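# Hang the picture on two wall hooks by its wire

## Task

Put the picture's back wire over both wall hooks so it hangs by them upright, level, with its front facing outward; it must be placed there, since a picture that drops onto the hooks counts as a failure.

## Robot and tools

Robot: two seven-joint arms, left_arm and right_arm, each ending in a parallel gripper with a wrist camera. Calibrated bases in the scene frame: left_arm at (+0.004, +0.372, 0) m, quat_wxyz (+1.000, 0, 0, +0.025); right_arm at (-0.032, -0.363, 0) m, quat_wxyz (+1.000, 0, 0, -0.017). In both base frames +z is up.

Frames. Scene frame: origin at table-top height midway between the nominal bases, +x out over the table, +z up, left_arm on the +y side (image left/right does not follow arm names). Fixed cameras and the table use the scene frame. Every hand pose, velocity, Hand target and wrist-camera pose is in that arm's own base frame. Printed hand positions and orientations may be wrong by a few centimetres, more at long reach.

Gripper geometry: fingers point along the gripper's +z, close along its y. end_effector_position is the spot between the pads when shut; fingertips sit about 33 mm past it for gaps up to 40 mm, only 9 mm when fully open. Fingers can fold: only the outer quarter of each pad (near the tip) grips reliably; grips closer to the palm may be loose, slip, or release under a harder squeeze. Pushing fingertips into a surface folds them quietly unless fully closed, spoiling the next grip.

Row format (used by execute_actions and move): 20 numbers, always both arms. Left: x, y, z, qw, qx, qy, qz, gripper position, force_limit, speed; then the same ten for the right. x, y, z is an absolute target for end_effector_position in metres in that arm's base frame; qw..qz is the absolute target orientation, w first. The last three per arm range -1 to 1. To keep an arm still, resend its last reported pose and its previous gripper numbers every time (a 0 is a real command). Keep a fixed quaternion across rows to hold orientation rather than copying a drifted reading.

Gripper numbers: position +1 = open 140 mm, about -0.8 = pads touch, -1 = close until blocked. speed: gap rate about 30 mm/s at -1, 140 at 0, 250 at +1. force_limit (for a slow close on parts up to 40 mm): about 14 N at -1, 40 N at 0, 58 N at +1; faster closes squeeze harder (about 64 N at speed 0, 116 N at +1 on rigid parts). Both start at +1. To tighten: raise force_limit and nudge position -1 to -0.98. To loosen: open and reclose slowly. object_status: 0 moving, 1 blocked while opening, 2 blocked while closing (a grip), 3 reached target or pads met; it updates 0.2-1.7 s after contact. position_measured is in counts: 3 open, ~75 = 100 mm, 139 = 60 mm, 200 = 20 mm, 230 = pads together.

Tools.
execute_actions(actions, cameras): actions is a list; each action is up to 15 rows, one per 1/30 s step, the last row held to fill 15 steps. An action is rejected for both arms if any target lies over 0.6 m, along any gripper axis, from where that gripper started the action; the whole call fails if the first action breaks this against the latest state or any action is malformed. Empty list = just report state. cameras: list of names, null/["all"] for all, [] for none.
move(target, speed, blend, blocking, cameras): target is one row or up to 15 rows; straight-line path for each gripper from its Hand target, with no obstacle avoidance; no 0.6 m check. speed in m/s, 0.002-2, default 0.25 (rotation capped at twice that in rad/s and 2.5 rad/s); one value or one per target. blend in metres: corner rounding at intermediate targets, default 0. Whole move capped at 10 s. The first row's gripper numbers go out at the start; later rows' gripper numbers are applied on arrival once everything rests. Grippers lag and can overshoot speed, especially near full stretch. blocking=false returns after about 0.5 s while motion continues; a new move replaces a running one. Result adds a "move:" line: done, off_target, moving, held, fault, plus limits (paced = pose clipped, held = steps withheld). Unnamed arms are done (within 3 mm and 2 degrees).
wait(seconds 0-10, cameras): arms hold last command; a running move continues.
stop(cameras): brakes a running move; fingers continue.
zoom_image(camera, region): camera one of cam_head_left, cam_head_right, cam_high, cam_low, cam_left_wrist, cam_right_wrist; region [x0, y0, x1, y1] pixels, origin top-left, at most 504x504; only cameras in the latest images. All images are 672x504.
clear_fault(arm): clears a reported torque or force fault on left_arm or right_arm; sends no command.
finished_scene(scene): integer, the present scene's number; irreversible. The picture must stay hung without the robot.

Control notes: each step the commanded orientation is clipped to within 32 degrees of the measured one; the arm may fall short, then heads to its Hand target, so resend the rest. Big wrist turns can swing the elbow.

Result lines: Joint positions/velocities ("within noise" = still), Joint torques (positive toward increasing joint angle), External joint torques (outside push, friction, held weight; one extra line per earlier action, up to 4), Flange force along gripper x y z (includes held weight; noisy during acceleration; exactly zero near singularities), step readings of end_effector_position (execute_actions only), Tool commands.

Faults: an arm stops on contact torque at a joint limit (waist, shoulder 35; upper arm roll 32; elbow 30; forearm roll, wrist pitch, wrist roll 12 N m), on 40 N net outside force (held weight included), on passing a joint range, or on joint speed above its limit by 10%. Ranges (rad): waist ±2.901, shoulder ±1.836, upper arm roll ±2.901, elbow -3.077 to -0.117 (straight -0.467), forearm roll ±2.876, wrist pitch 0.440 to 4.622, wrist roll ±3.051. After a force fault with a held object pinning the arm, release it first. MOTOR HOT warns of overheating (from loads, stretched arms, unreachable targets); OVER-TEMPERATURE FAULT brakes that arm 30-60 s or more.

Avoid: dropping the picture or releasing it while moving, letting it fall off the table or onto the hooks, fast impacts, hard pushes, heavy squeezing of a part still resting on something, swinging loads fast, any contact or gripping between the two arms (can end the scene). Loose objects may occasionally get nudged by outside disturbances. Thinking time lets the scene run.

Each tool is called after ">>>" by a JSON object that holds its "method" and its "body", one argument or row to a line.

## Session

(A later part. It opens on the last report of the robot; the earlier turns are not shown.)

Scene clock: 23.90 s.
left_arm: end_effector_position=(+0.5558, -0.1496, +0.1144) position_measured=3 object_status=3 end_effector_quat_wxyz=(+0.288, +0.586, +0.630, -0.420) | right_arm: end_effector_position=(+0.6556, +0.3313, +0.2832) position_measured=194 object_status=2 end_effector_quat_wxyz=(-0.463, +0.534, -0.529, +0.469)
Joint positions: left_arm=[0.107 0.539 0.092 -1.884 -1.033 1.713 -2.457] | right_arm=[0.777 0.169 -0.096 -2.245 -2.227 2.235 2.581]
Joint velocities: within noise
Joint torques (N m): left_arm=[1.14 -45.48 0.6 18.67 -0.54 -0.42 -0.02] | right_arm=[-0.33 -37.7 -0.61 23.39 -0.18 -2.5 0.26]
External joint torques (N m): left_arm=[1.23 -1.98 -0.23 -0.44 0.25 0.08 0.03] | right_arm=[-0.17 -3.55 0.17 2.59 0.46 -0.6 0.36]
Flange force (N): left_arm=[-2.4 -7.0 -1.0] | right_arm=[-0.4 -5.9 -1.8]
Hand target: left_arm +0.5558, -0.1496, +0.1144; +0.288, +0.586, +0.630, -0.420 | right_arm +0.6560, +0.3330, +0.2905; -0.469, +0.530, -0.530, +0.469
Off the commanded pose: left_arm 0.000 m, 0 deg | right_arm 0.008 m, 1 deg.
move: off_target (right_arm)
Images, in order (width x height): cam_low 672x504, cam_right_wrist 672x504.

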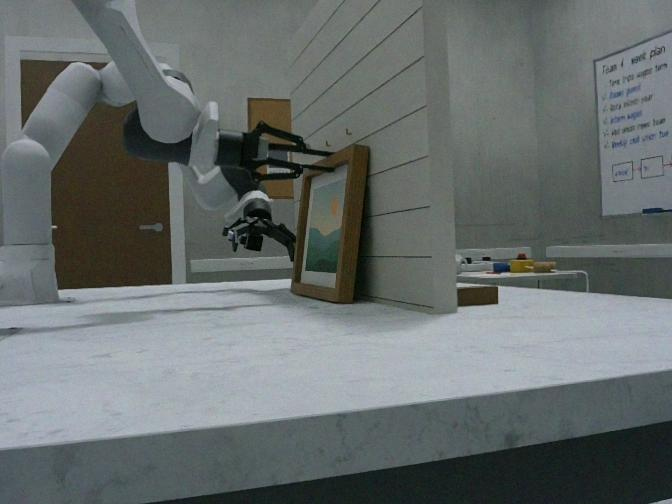

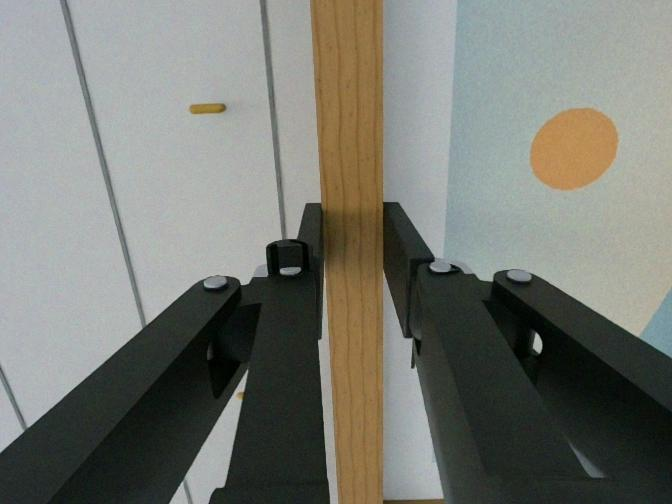

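>>> {"method": "move", "body": {
  "target": [0.5558,-0.1496,0.1144,0.288,0.586,0.630,-0.420,1,1,1,0.640,0.333,0.315,0.4685,-0.5295,0.5295,-0.4685,-0.98,0,-1],
  "cameras": ["cam_right_wrist","cam_low","cam_head_left"],
  "speed": 0.04
}}

Scene clock: 26.33 s.
left_arm: end_effector_position=(+0.5558, -0.1496, +0.1144) position_measured=3 object_status=3 end_effector_quat_wxyz=(+0.288, +0.586, +0.630, -0.420) | right_arm: end_effector_position=(+0.6370, +0.3311, +0.2984) position_measured=194 object_status=2 end_effector_quat_wxyz=(-0.460, +0.538, -0.533, +0.464)
Joint positions: left_arm=[0.107 0.539 0.092 -1.884 -1.033 1.713 -2.457] | right_arm=[0.789 0.095 -0.09 -2.29 -2.183 2.253 2.534]
Joint velocities: left_arm=[within noise] | right_arm=[0 0 0.001 -0.001 0 0 -0.005]
Joint torques (N m): left_arm=[1.14 -45.44 0.57 18.66 -0.53 -0.43 0.01] | right_arm=[-0.07 -38.69 -0.49 27.06 -1.08 -3.77 -0.08]
External joint torques (N m): left_arm=[1.1 -1.82 -0.38 -0.5 0.26 0.06 0.06] | right_arm=[0.07 -6.49 -0.03 5.77 -0.47 -1.97 0.02]
Flange force (N): left_arm=[-2.2 -6.8 -0.7] | right_arm=[-1.3 -10.5 -1.3]
Hand target: left_arm +0.5558, -0.1496, +0.1144; +0.288, +0.586, +0.630, -0.420 | right_arm +0.6399, +0.3329, +0.3149; -0.469, +0.530, -0.530, +0.469
Off the commanded pose: left_arm 0.000 m, 0 deg | right_arm 0.017 m, 2 deg.
move: off_target (right_arm)
Images, in order (width x height): cam_head_left 672x504, cam_low 672x504, cam_right_wrist 672x504.

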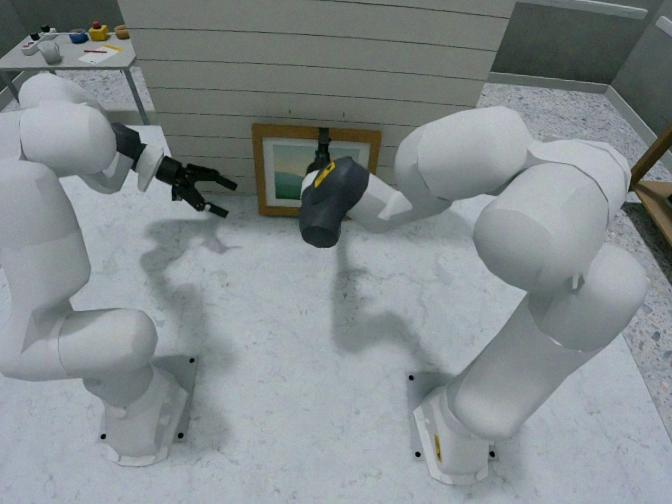

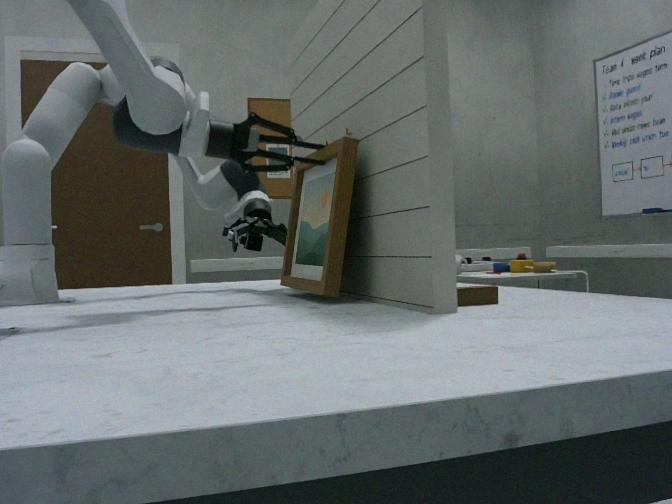

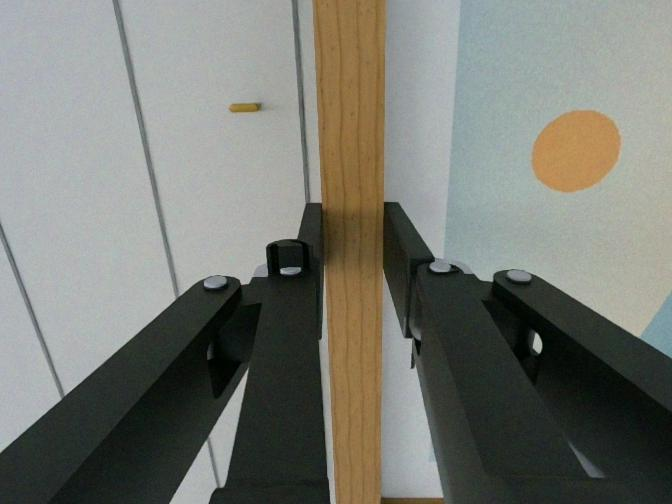

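>>> {"method": "move", "body": {
  "target": [0.5558,-0.1496,0.1144,0.288,0.586,0.630,-0.420,1,1,1,0.58,0.333,0.36,0.4685,-0.5295,0.5295,-0.4685,-0.98,0,-1],
  "cameras": ["cam_right_wrist","cam_low","cam_head_left"],
  "speed": 0.06
}}

Scene clock: 28.63 s.
left_arm: end_effector_position=(+0.5558, -0.1496, +0.1144) position_measured=3 object_status=3 end_effector_quat_wxyz=(+0.288, +0.586, +0.630, -0.420) | right_arm: end_effector_position=(+0.5769, +0.3333, +0.3432) position_measured=194 object_status=2 end_effector_quat_wxyz=(-0.460, +0.540, -0.532, +0.462)
Joint positions: left_arm=[0.107 0.539 0.092 -1.884 -1.033 1.713 -2.457] | right_arm=[0.83 -0.109 -0.04 -2.425 -2.055 2.231 2.413]
Joint velocities: left_arm=[within noise] | right_arm=[0 0 -0.001 0.001 0.001 -0.001 -0.006]
Joint torques (N m): left_arm=[1.08 -45.44 0.6 18.69 -0.53 -0.42 0.03] | right_arm=[-0.58 -32.24 0.52 28.07 -1.32 -3.87 0.04]
External joint torques (N m): left_arm=[1.08 -1.88 -0.31 -0.45 0.26 0.07 0.07] | right_arm=[-0.4 -6.05 0.49 5.86 -0.68 -2.26 0.14]
Flange force (N): left_arm=[-2.3 -6.8 -0.8] | right_arm=[-1.2 -9.7 -1.9]
Hand target: left_arm +0.5558, -0.1496, +0.1144; +0.288, +0.586, +0.630, -0.420 | right_arm +0.5799, +0.3329, +0.3599; -0.469, +0.530, -0.530, +0.468
Off the commanded pose: left_arm 0.000 m, 0 deg | right_arm 0.017 m, 2 deg.
move: off_target (right_arm)
Images, in order (width x height): cam_head_left 672x504, cam_low 672x504, cam_right_wrist 672x504.

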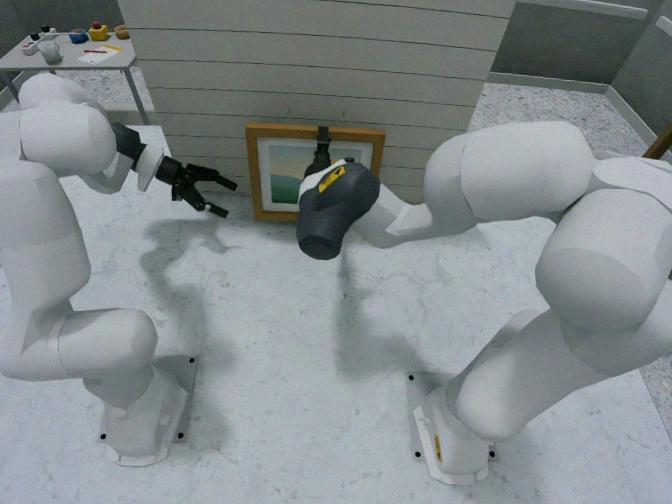

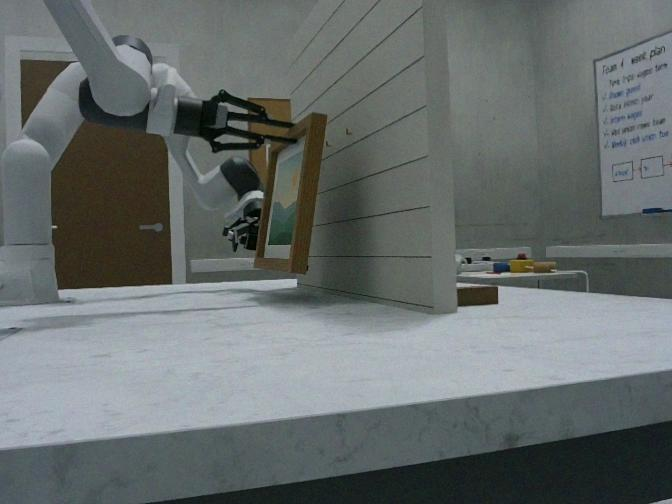

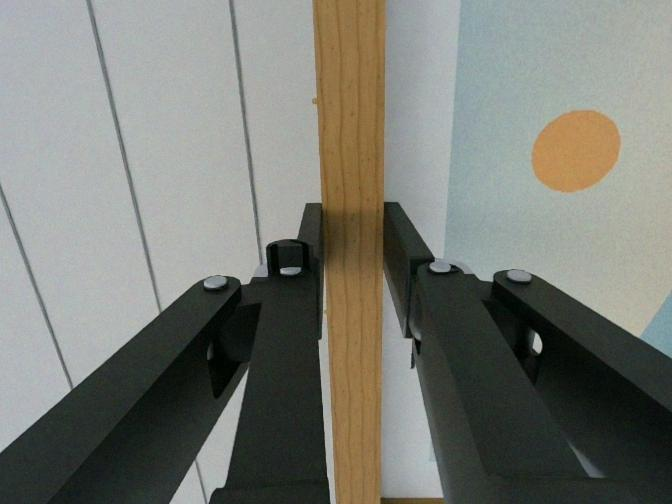

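>>> {"method": "move", "body": {
  "target": [
    [0.5558,-0.1496,0.1144,0.288,0.586,0.630,-0.420,1,1,1,0.46,0.28,0.43,0.5,-0.5,0.5,-0.5,-0.98,0,-1],
    [0.50,0.02,0.42,0.288,0.586,0.630,-0.420,1,1,1,0.46,0.20,0.43,0.683,-0.683,0.183,-0.183,-0.98,0,-1]
  ],
  "speed": 0.15
}}

Scene clock: 34.87 s.
left_arm: end_effector_position=(+0.5003, +0.0204, +0.4197) position_measured=3 object_status=3 end_effector_quat_wxyz=(+0.289, +0.588, +0.629, -0.417) | right_arm: end_effector_position=(+0.4603, +0.2001, +0.4258) position_measured=194 object_status=2 end_effector_quat_wxyz=(+0.681, -0.685, +0.186, -0.182)
Joint positions: left_arm=[0.333 0.235 0.249 -1.563 -0.884 1.086 -2.744] | right_arm=[1.429 -1.382 -1.371 -2.423 -2.847 3.459 1.55]
Joint velocities: left_arm=[within noise] | right_arm=[0.001 0 0 0.002 0 0.001 -0.005]
Joint torques (N m): left_arm=[1.3 -39.03 0.95 22.43 -1.94 -0.21 -0.21] | right_arm=[0.14 16.38 27.41 8.5 4.79 0.45 -0.09]
External joint torques (N m): left_arm=[1.36 -1.31 -0.31 -0.14 -0.14 -0.18 -0.17] | right_arm=[0.03 -1.34 3.33 2.11 1.59 0.39 0.01]
Flange force (N): left_arm=[-0.8 -3.9 1.0] | right_arm=[3.1 -10.3 -0.1]
Hand target: left_arm +0.5000, +0.0200, +0.4200; +0.288, +0.586, +0.630, -0.420 | right_arm +0.4600, +0.2000, +0.4300; +0.683, -0.683, +0.183, -0.183
Off the commanded pose: left_arm 0.001 m, 0 deg | right_arm 0.004 m, 0 deg.
joint read past its limit (right arm) — joint 5 (forearm roll), lower limit.
joint sent to its limit (right arm) — joint 5 (forearm roll), lower limit. The joint targets still meet the commanded pose.
move: off_target (right_arm)

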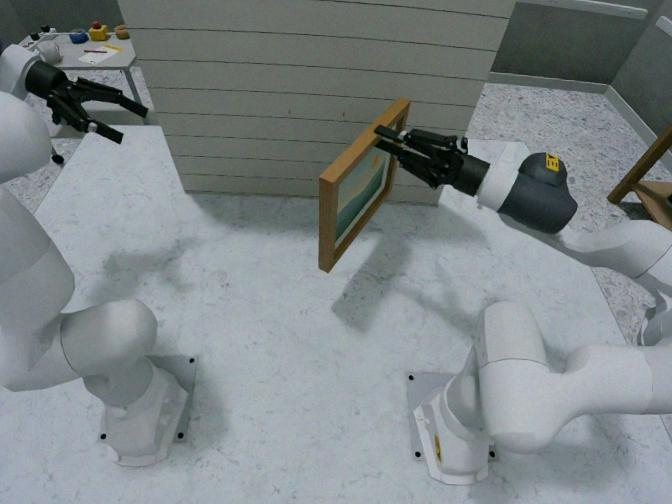

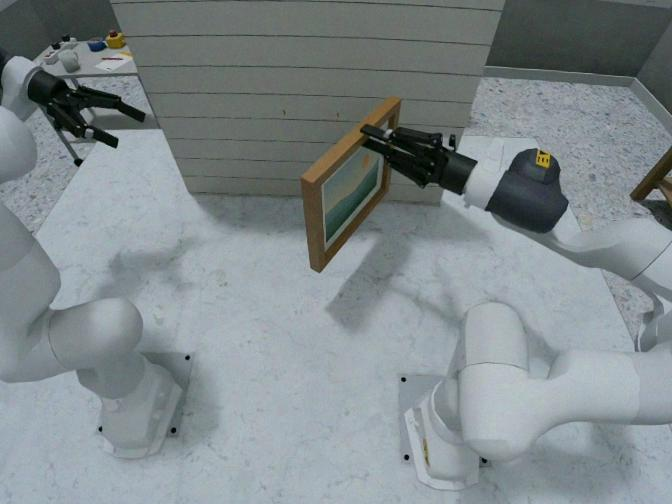

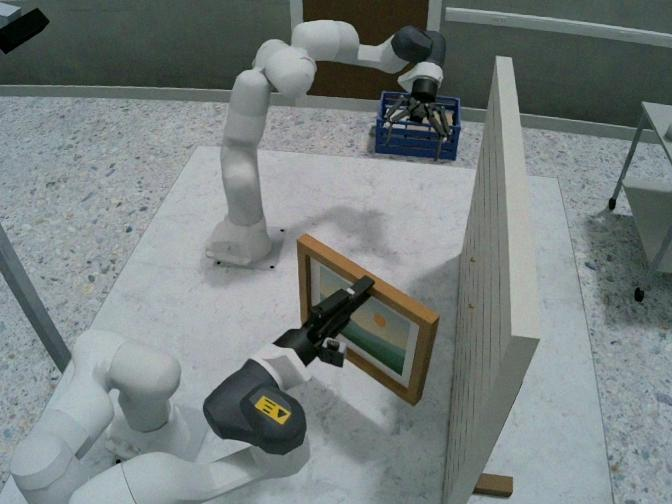

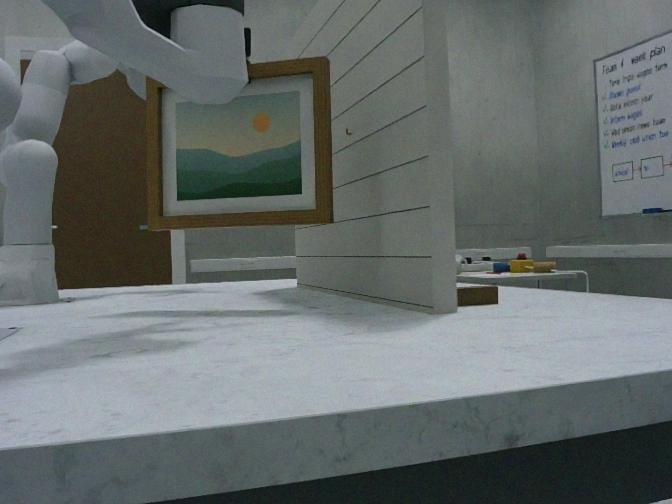

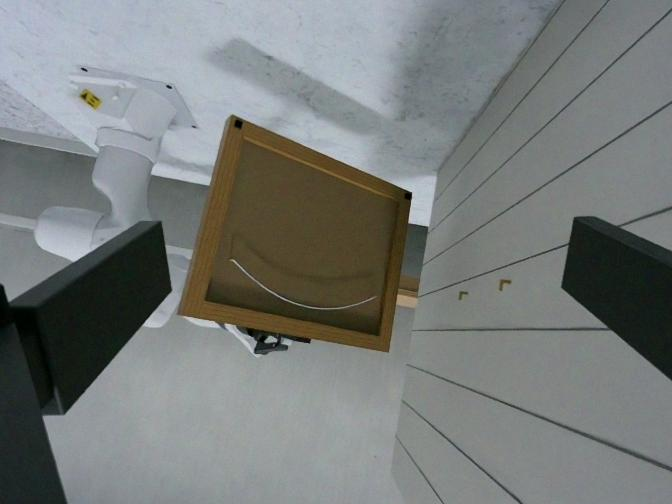

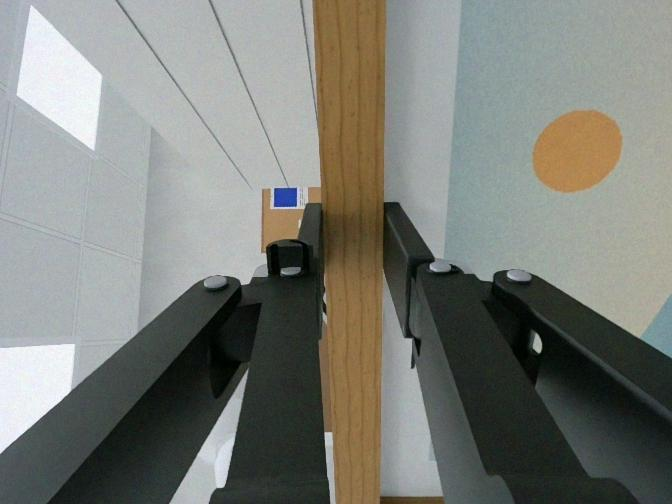

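>>> {"method": "zoom_image", "body": {
  "camera": "cam_left_wrist",
  "region": [170, 100, 430, 370]
}}

>>> {"method": "zoom_image", "body": {
  "camera": "cam_left_wrist",
  "region": [430, 260, 540, 320]
}}

Scaled by 1.867 from the camera's 672x504 image, which has a finer 960x720 frame.

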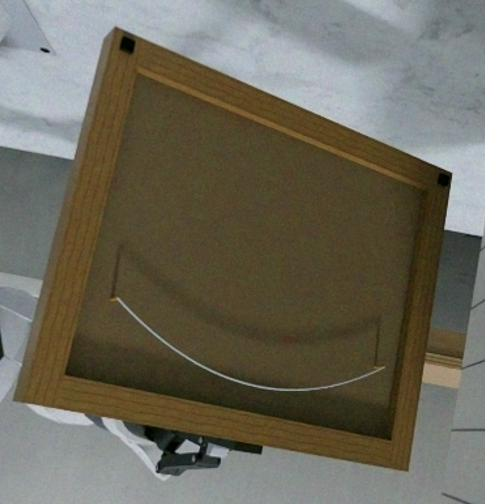

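Scaled by 4.582 from the camera's 672x504 image, which has a finer 960x720 frame.

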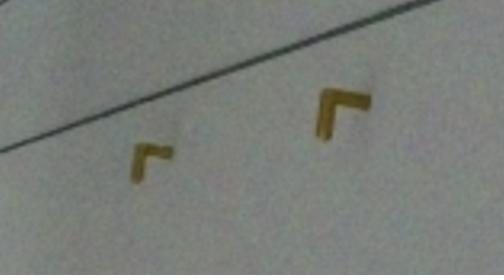

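>>> {"method": "move", "body": {
  "target": [
    [0.50,0.02,0.42,0.288,0.586,0.630,-0.420,1,1,1,0.46,0.25,0.43,0.612,-0.612,0.354,-0.354,-0.98,0,-1],
    [0.50,0.02,0.42,0.288,0.586,0.630,-0.420,1,1,1,0.50,0.33,0.42,0.5,-0.5,0.5,-0.5,-0.98,0,-1]
  ],
  "speed": 0.12
}}

Scene clock: 42.33 s.
left_arm: end_effector_position=(+0.5002, +0.0204, +0.4198) position_measured=3 object_status=3 end_effector_quat_wxyz=(+0.289, +0.588, +0.629, -0.418) | right_arm: end_effector_position=(+0.4989, +0.3299, +0.4103) position_measured=194 object_status=2 end_effector_quat_wxyz=(+0.492, -0.510, +0.499, -0.498)
Joint positions: left_arm=[0.333 0.236 0.249 -1.563 -0.884 1.085 -2.745] | right_arm=[2.231 -0.883 -1.11 -2.671 -2.335 1.403 1.987]
Joint velocities: left_arm=[within noise] | right_arm=[0.001 0 0 0 0 -0.001 0.005]
Joint torques (N m): left_arm=[1.32 -39.17 1.03 22.26 -1.89 -0.16 -0.22] | right_arm=[0.01 9.14 22.15 21.43 -4.99 -2.48 0.39]
External joint torques (N m): left_arm=[1.42 -1.4 -0.19 -0.31 -0.07 -0.12 -0.17] | right_arm=[0.08 1.51 4.01 4.4 -2.39 -1.42 0.49]
Flange force (N): left_arm=[-0.5 -4.8 1.8] | right_arm=[-6.3 -7.3 0.9]
Hand target: left_arm +0.5000, +0.0200, +0.4200; +0.288, +0.586, +0.630, -0.420 | right_arm +0.4999, +0.3300, +0.4199; +0.500, -0.500, +0.500, -0.500
Off the commanded pose: left_arm 0.000 m, 0 deg | right_arm 0.010 m, 2 deg.
move: off_target (right_arm)

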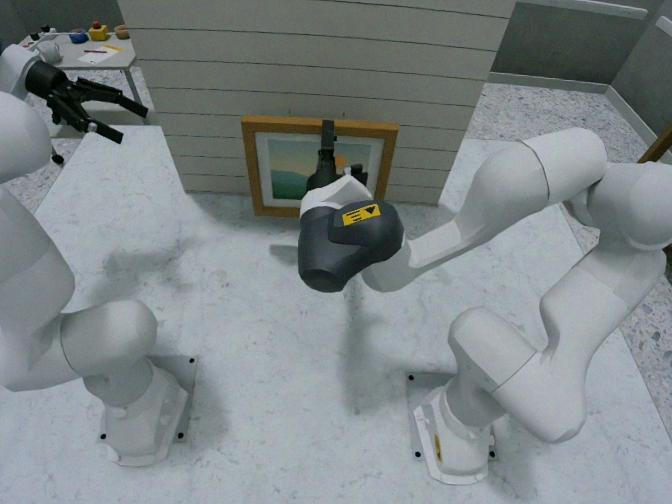

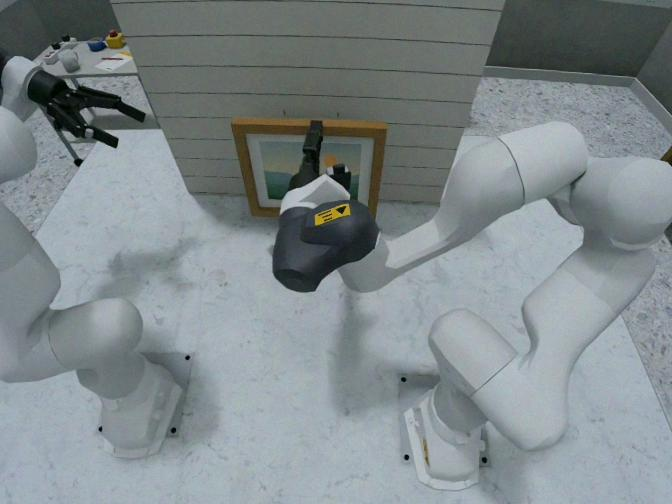

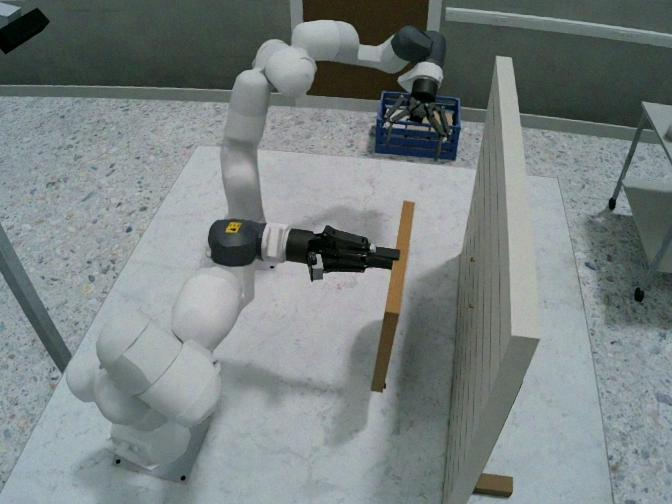

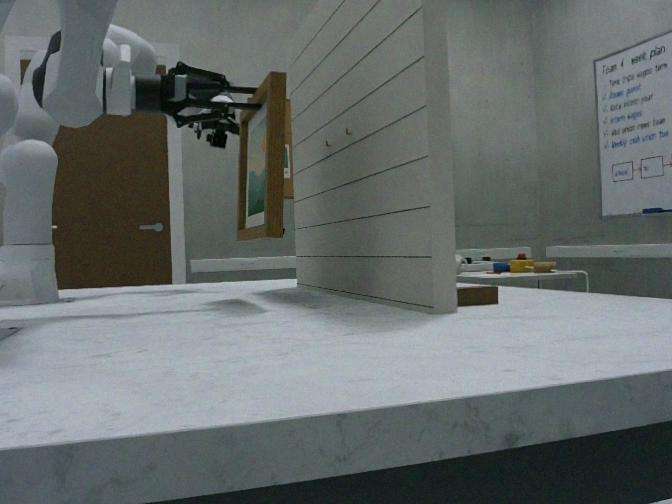

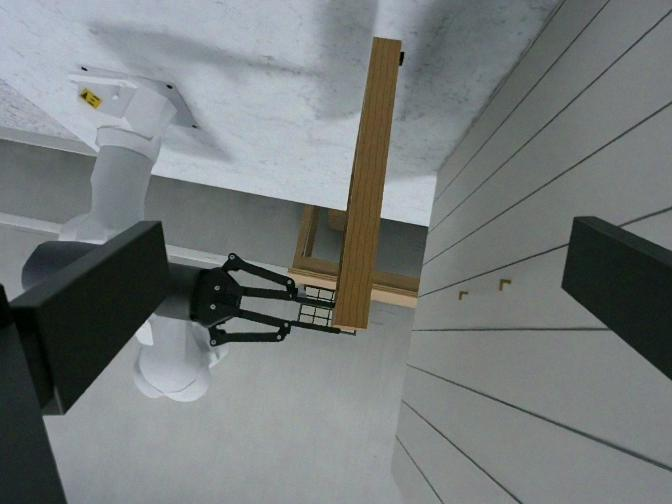

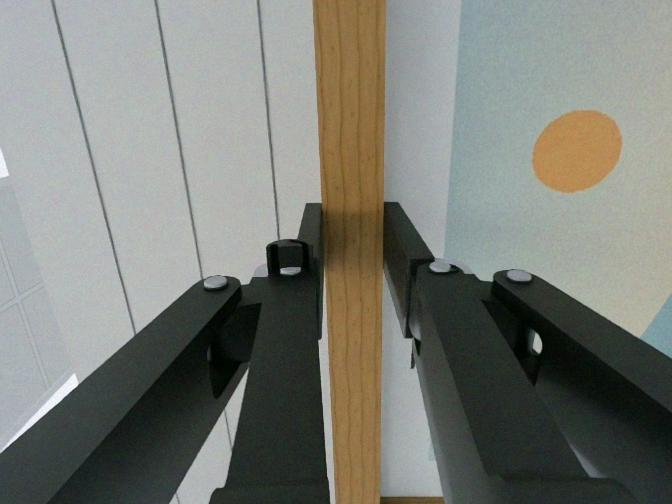

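>>> {"method": "move", "body": {
  "target": [0.50,0.02,0.42,0.288,0.586,0.630,-0.420,1,1,1,0.645,0.343,0.322,0.509,-0.491,0.499,-0.501,-0.98,0,-1],
  "speed": 0.1,
  "cameras": ["cam_head_left","cam_head_right","cam_low","cam_left_wrist","cam_high"]
}}

>>> {"method": "zoom_image", "body": {
  "camera": "cam_head_left",
  "region": [220, 80, 420, 230]
}}

>>> {"method": "zoom_image", "body": {
  "camera": "cam_head_right",
  "region": [220, 80, 420, 230]
}}

>>> {"method": "zoom_image", "body": {
  "camera": "cam_left_wrist",
  "region": [350, 50, 600, 340]
}}

Scene clock: 45.43 s.
left_arm: end_effector_position=(+0.5002, +0.0204, +0.4198) position_measured=3 object_status=3 end_effector_quat_wxyz=(+0.289, +0.588, +0.629, -0.418) | right_arm: end_effector_position=(+0.6433, +0.3403, +0.3107) position_measured=194 object_status=2 end_effector_quat_wxyz=(+0.499, -0.500, +0.501, -0.500)
Joint positions: left_arm=[0.333 0.236 0.249 -1.563 -0.884 1.085 -2.745] | right_arm=[2.517 -0.852 -1.697 -2.37 -2.664 1.584 2.139]
Joint velocities: left_arm=[within noise] | right_arm=[0 -0.001 -0.001 0.002 0 0.001 0.005]
Joint torques (N m): left_arm=[1.31 -39.14 0.98 22.16 -1.89 -0.15 -0.22] | right_arm=[0.01 23.99 26.36 18.06 -4.96 -2.61 0.37]
External joint torques (N m): left_arm=[1.24 -1.33 -0.38 -0.44 -0.08 -0.13 -0.17] | right_arm=[0.12 3.05 4.15 4.39 -2.81 -1.2 0.47]
Flange force (N): left_arm=[-0.5 -4.9 2.5] | right_arm=[-1.8 -7.4 3.8]
Hand target: left_arm +0.5000, +0.0200, +0.4200; +0.288, +0.586, +0.630, -0.420 | right_arm +0.6449, +0.3430, +0.3220; +0.509, -0.491, +0.499, -0.501
Off the commanded pose: left_arm 0.000 m, 0 deg | right_arm 0.012 m, 2 deg.
move: off_target (right_arm)
Images, in order (width x height): cam_head_left 672x504, cam_head_right 672x504, cam_high 672x504, cam_low 672x504, cam_left_wrist 672x504.

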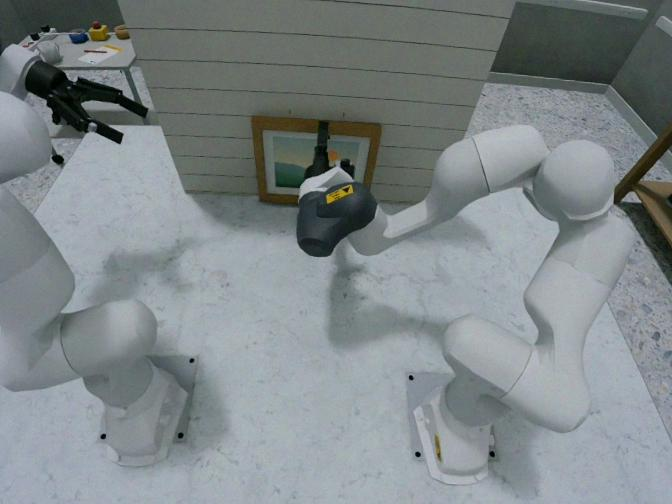

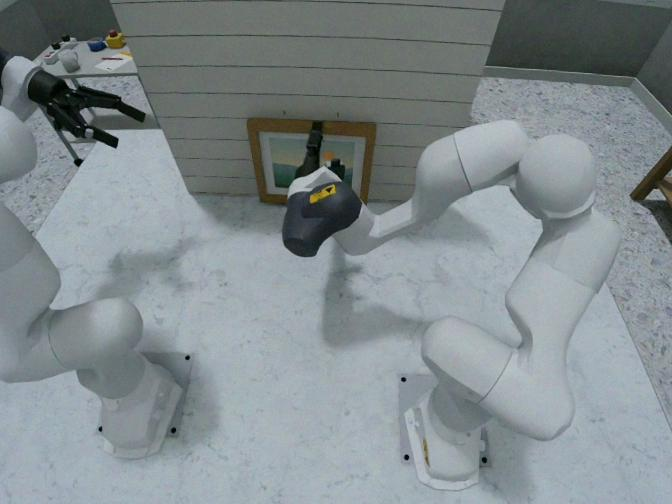

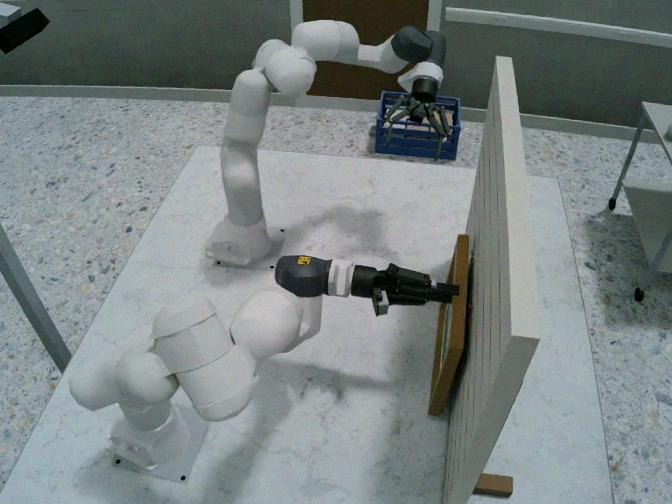

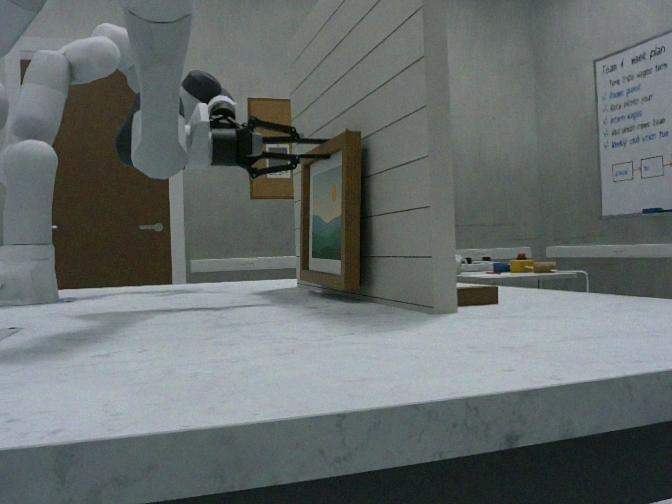

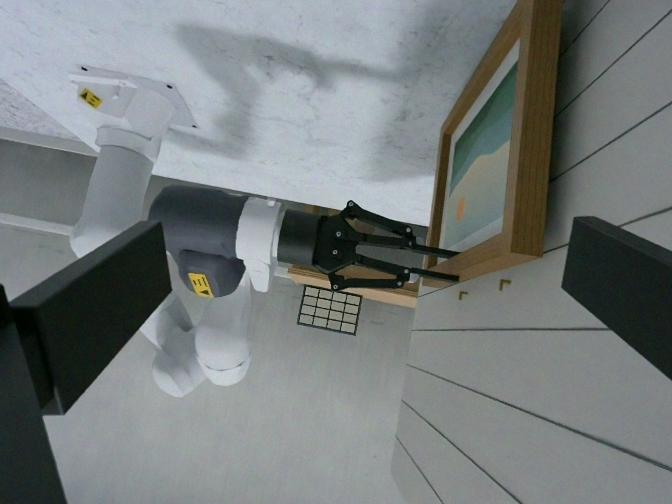

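Scaled by 2.520 from the camera's 672x504 image, which has a finer 960x720 frame.

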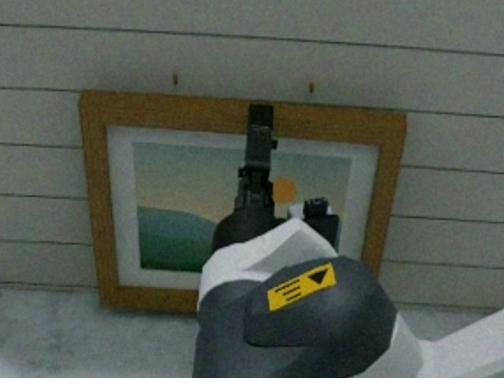

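Scaled by 2.520 from the camera's 672x504 image, which has a finer 960x720 frame.

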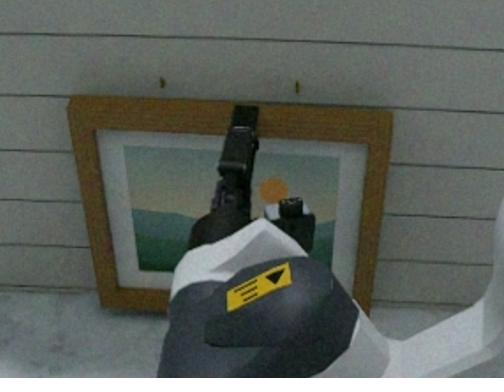

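Scaled by 1.738 from the camera's 672x504 image, which has a finer 960x720 frame.

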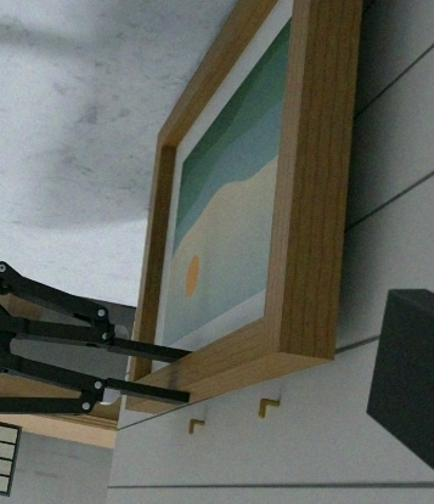

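>>> {"method": "move", "body": {
  "target": [
    [0.50,0.02,0.42,0.288,0.586,0.630,-0.420,1,1,1,0.625,0.346,0.39,0.509,-0.491,0.499,-0.501,-0.98,0,-1],
    [0.50,0.02,0.42,0.288,0.586,0.630,-0.420,1,1,1,0.635,0.346,0.432,0.509,-0.491,0.499,-0.501,-0.98,0,-1]
  ],
  "speed": 0.1,
  "blend": 0.02,
  "cameras": ["cam_head_left","cam_low","cam_left_wrist"]
}}

>>> {"method": "zoom_image", "body": {
  "camera": "cam_low",
  "region": [270, 60, 400, 260]
}}

>>> {"method": "zoom_image", "body": {
  "camera": "cam_left_wrist",
  "region": [400, 50, 640, 370]
}}

Scene clock: 49.40 s.
left_arm: end_effector_position=(+0.5002, +0.0204, +0.4199) position_measured=3 object_status=3 end_effector_quat_wxyz=(+0.289, +0.588, +0.629, -0.418) | right_arm: end_effector_position=(+0.6341, +0.3450, +0.4201) position_measured=194 object_status=2 end_effector_quat_wxyz=(+0.504, -0.497, +0.503, -0.496)
Joint positions: left_arm=[0.333 0.236 0.249 -1.563 -0.884 1.085 -2.745] | right_arm=[2.341 -0.786 -1.411 -2.339 -2.493 1.683 2.011]
Joint velocities: left_arm=[within noise] | right_arm=[-0.002 0 -0.001 0.001 0.001 0.003 -0.007]
Joint torques (N m): left_arm=[1.32 -39.2 1 22.14 -1.88 -0.14 -0.27] | right_arm=[-1.23 17.08 26.37 22.14 -4.36 -1.93 -0.1]
External joint torques (N m): left_arm=[1.34 -1.36 -0.28 -0.47 -0.06 -0.11 -0.23] | right_arm=[-1.17 2.82 5 4.82 -2.23 -0.83 0.01]
Flange force (N): left_arm=[-0.5 -5.1 2.5] | right_arm=[3.2 -13.0 -0.4]
Hand target: left_arm +0.5000, +0.0200, +0.4200; +0.288, +0.586, +0.630, -0.420 | right_arm +0.6349, +0.3460, +0.4319; +0.509, -0.491, +0.499, -0.501
Off the commanded pose: left_arm 0.000 m, 0 deg | right_arm 0.012 m, 1 deg.
move: off_target (right_arm)
Images, in order (width x height): cam_head_left 672x504, cam_low 672x504, cam_left_wrist 672x504.

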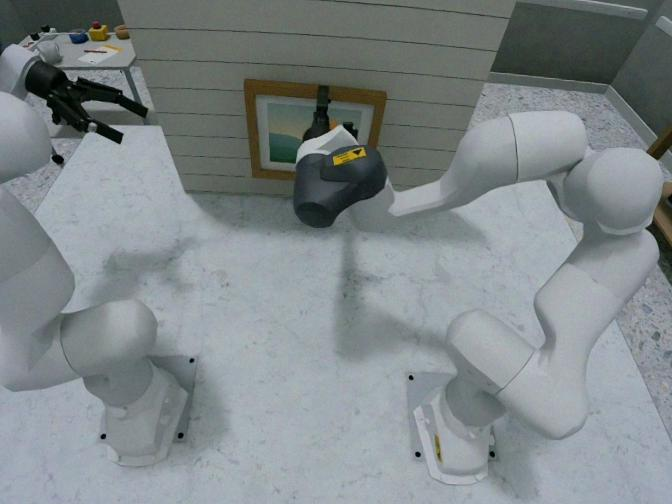

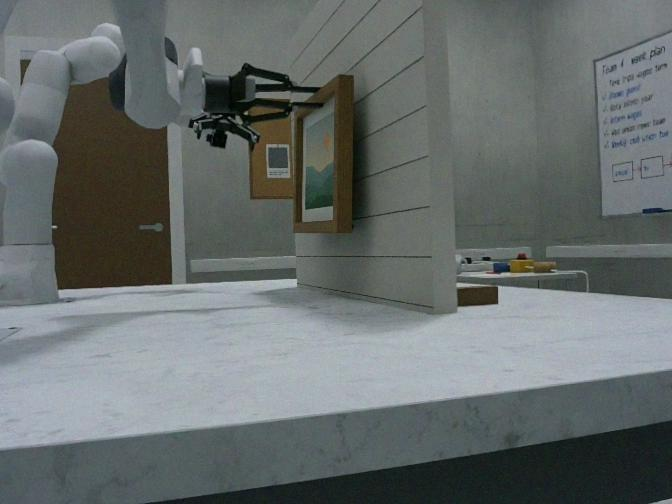

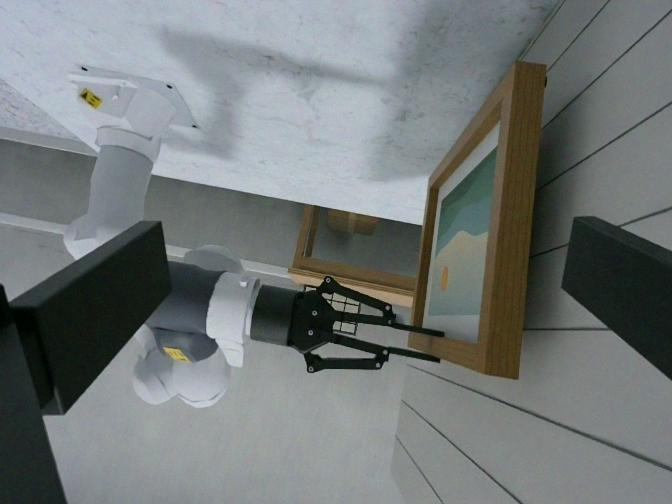

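Scaled by 2.520 from the camera's 672x504 image, which has a finer 960x720 frame.

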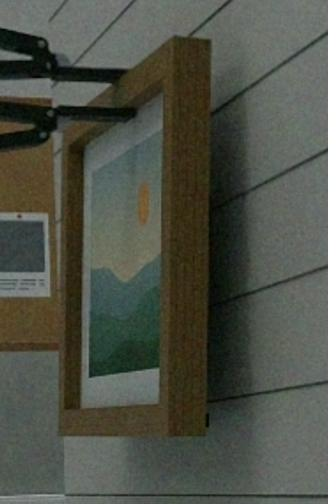

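Scaled by 1.575 from the camera's 672x504 image, which has a finer 960x720 frame.

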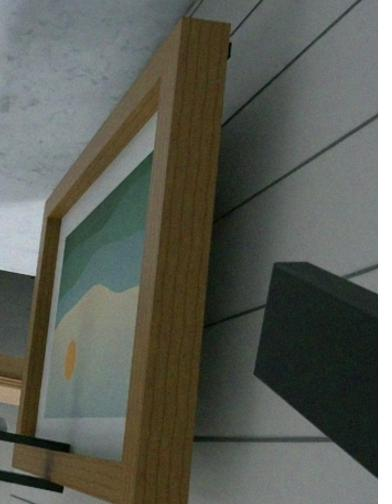

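>>> {"method": "move", "body": {
  "target": [0.50,0.02,0.42,0.288,0.586,0.630,-0.420,1,1,1,0.651,0.346,0.432,0.509,-0.491,0.499,-0.501,-0.98,0,-1],
  "speed": 0.04,
  "cameras": ["cam_low","cam_left_wrist"]
}}

>>> {"method": "zoom_image", "body": {
  "camera": "cam_low",
  "region": [270, 60, 400, 260]
}}

>>> {"method": "zoom_image", "body": {
  "camera": "cam_left_wrist",
  "region": [400, 50, 640, 390]
}}

Scene clock: 50.63 s.
left_arm: end_effector_position=(+0.5002, +0.0204, +0.4199) position_measured=3 object_status=3 end_effector_quat_wxyz=(+0.289, +0.588, +0.629, -0.418) | right_arm: end_effector_position=(+0.6505, +0.3433, +0.4203) position_measured=194 object_status=2 end_effector_quat_wxyz=(+0.502, -0.497, +0.505, -0.496)
Joint positions: left_arm=[0.333 0.236 0.249 -1.563 -0.884 1.085 -2.745] | right_arm=[2.357 -0.78 -1.446 -2.297 -2.503 1.717 2.007]
Joint velocities: left_arm=[within noise] | right_arm=[-0.001 0.001 -0.001 0.001 0.001 0.004 0.001]
Joint torques (N m): left_arm=[1.32 -39.18 0.97 22.17 -1.88 -0.13 -0.23] | right_arm=[-0.05 18.27 25.97 22.23 -4.73 -1.9 0.01]
External joint torques (N m): left_arm=[1.27 -1.28 -0.38 -0.47 -0.07 -0.11 -0.19] | right_arm=[0.02 2.86 4.35 4.84 -2.67 -0.82 0.11]
Flange force (N): left_arm=[-0.4 -4.9 2.5] | right_arm=[-2.2 -9.2 3.1]
Hand target: left_arm +0.5000, +0.0200, +0.4200; +0.288, +0.586, +0.630, -0.420 | right_arm +0.6508, +0.3460, +0.4319; +0.509, -0.491, +0.499, -0.501
Off the commanded pose: left_arm 0.000 m, 0 deg | right_arm 0.012 m, 1 deg.
move: off_target (right_arm)
Images, in order (width x height): cam_low 672x504, cam_left_wrist 672x504.

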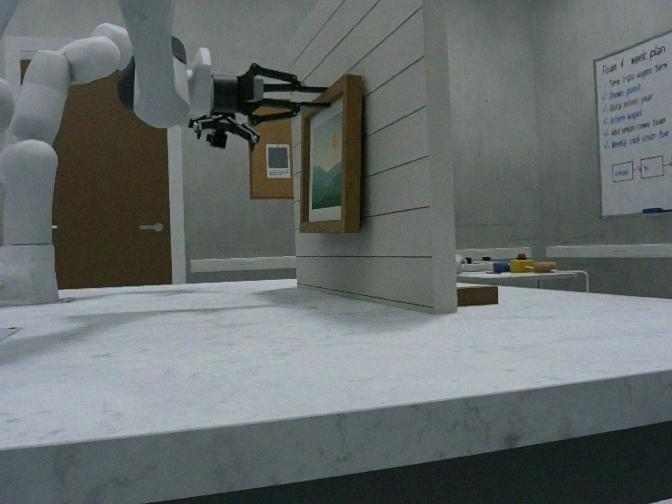

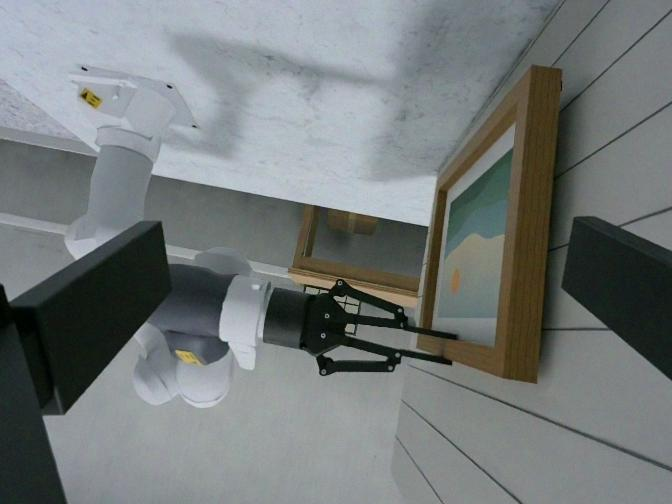

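Scaled by 2.520 from the camera's 672x504 image, which has a finer 960x720 frame.

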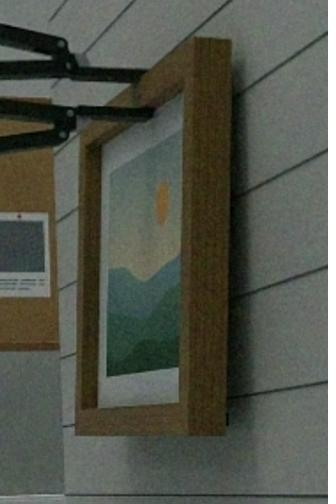

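Scaled by 1.482 from the camera's 672x504 image, which has a finer 960x720 frame.

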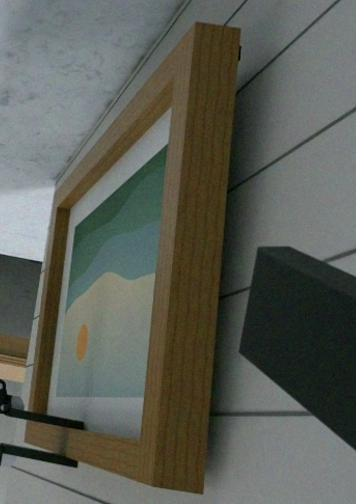

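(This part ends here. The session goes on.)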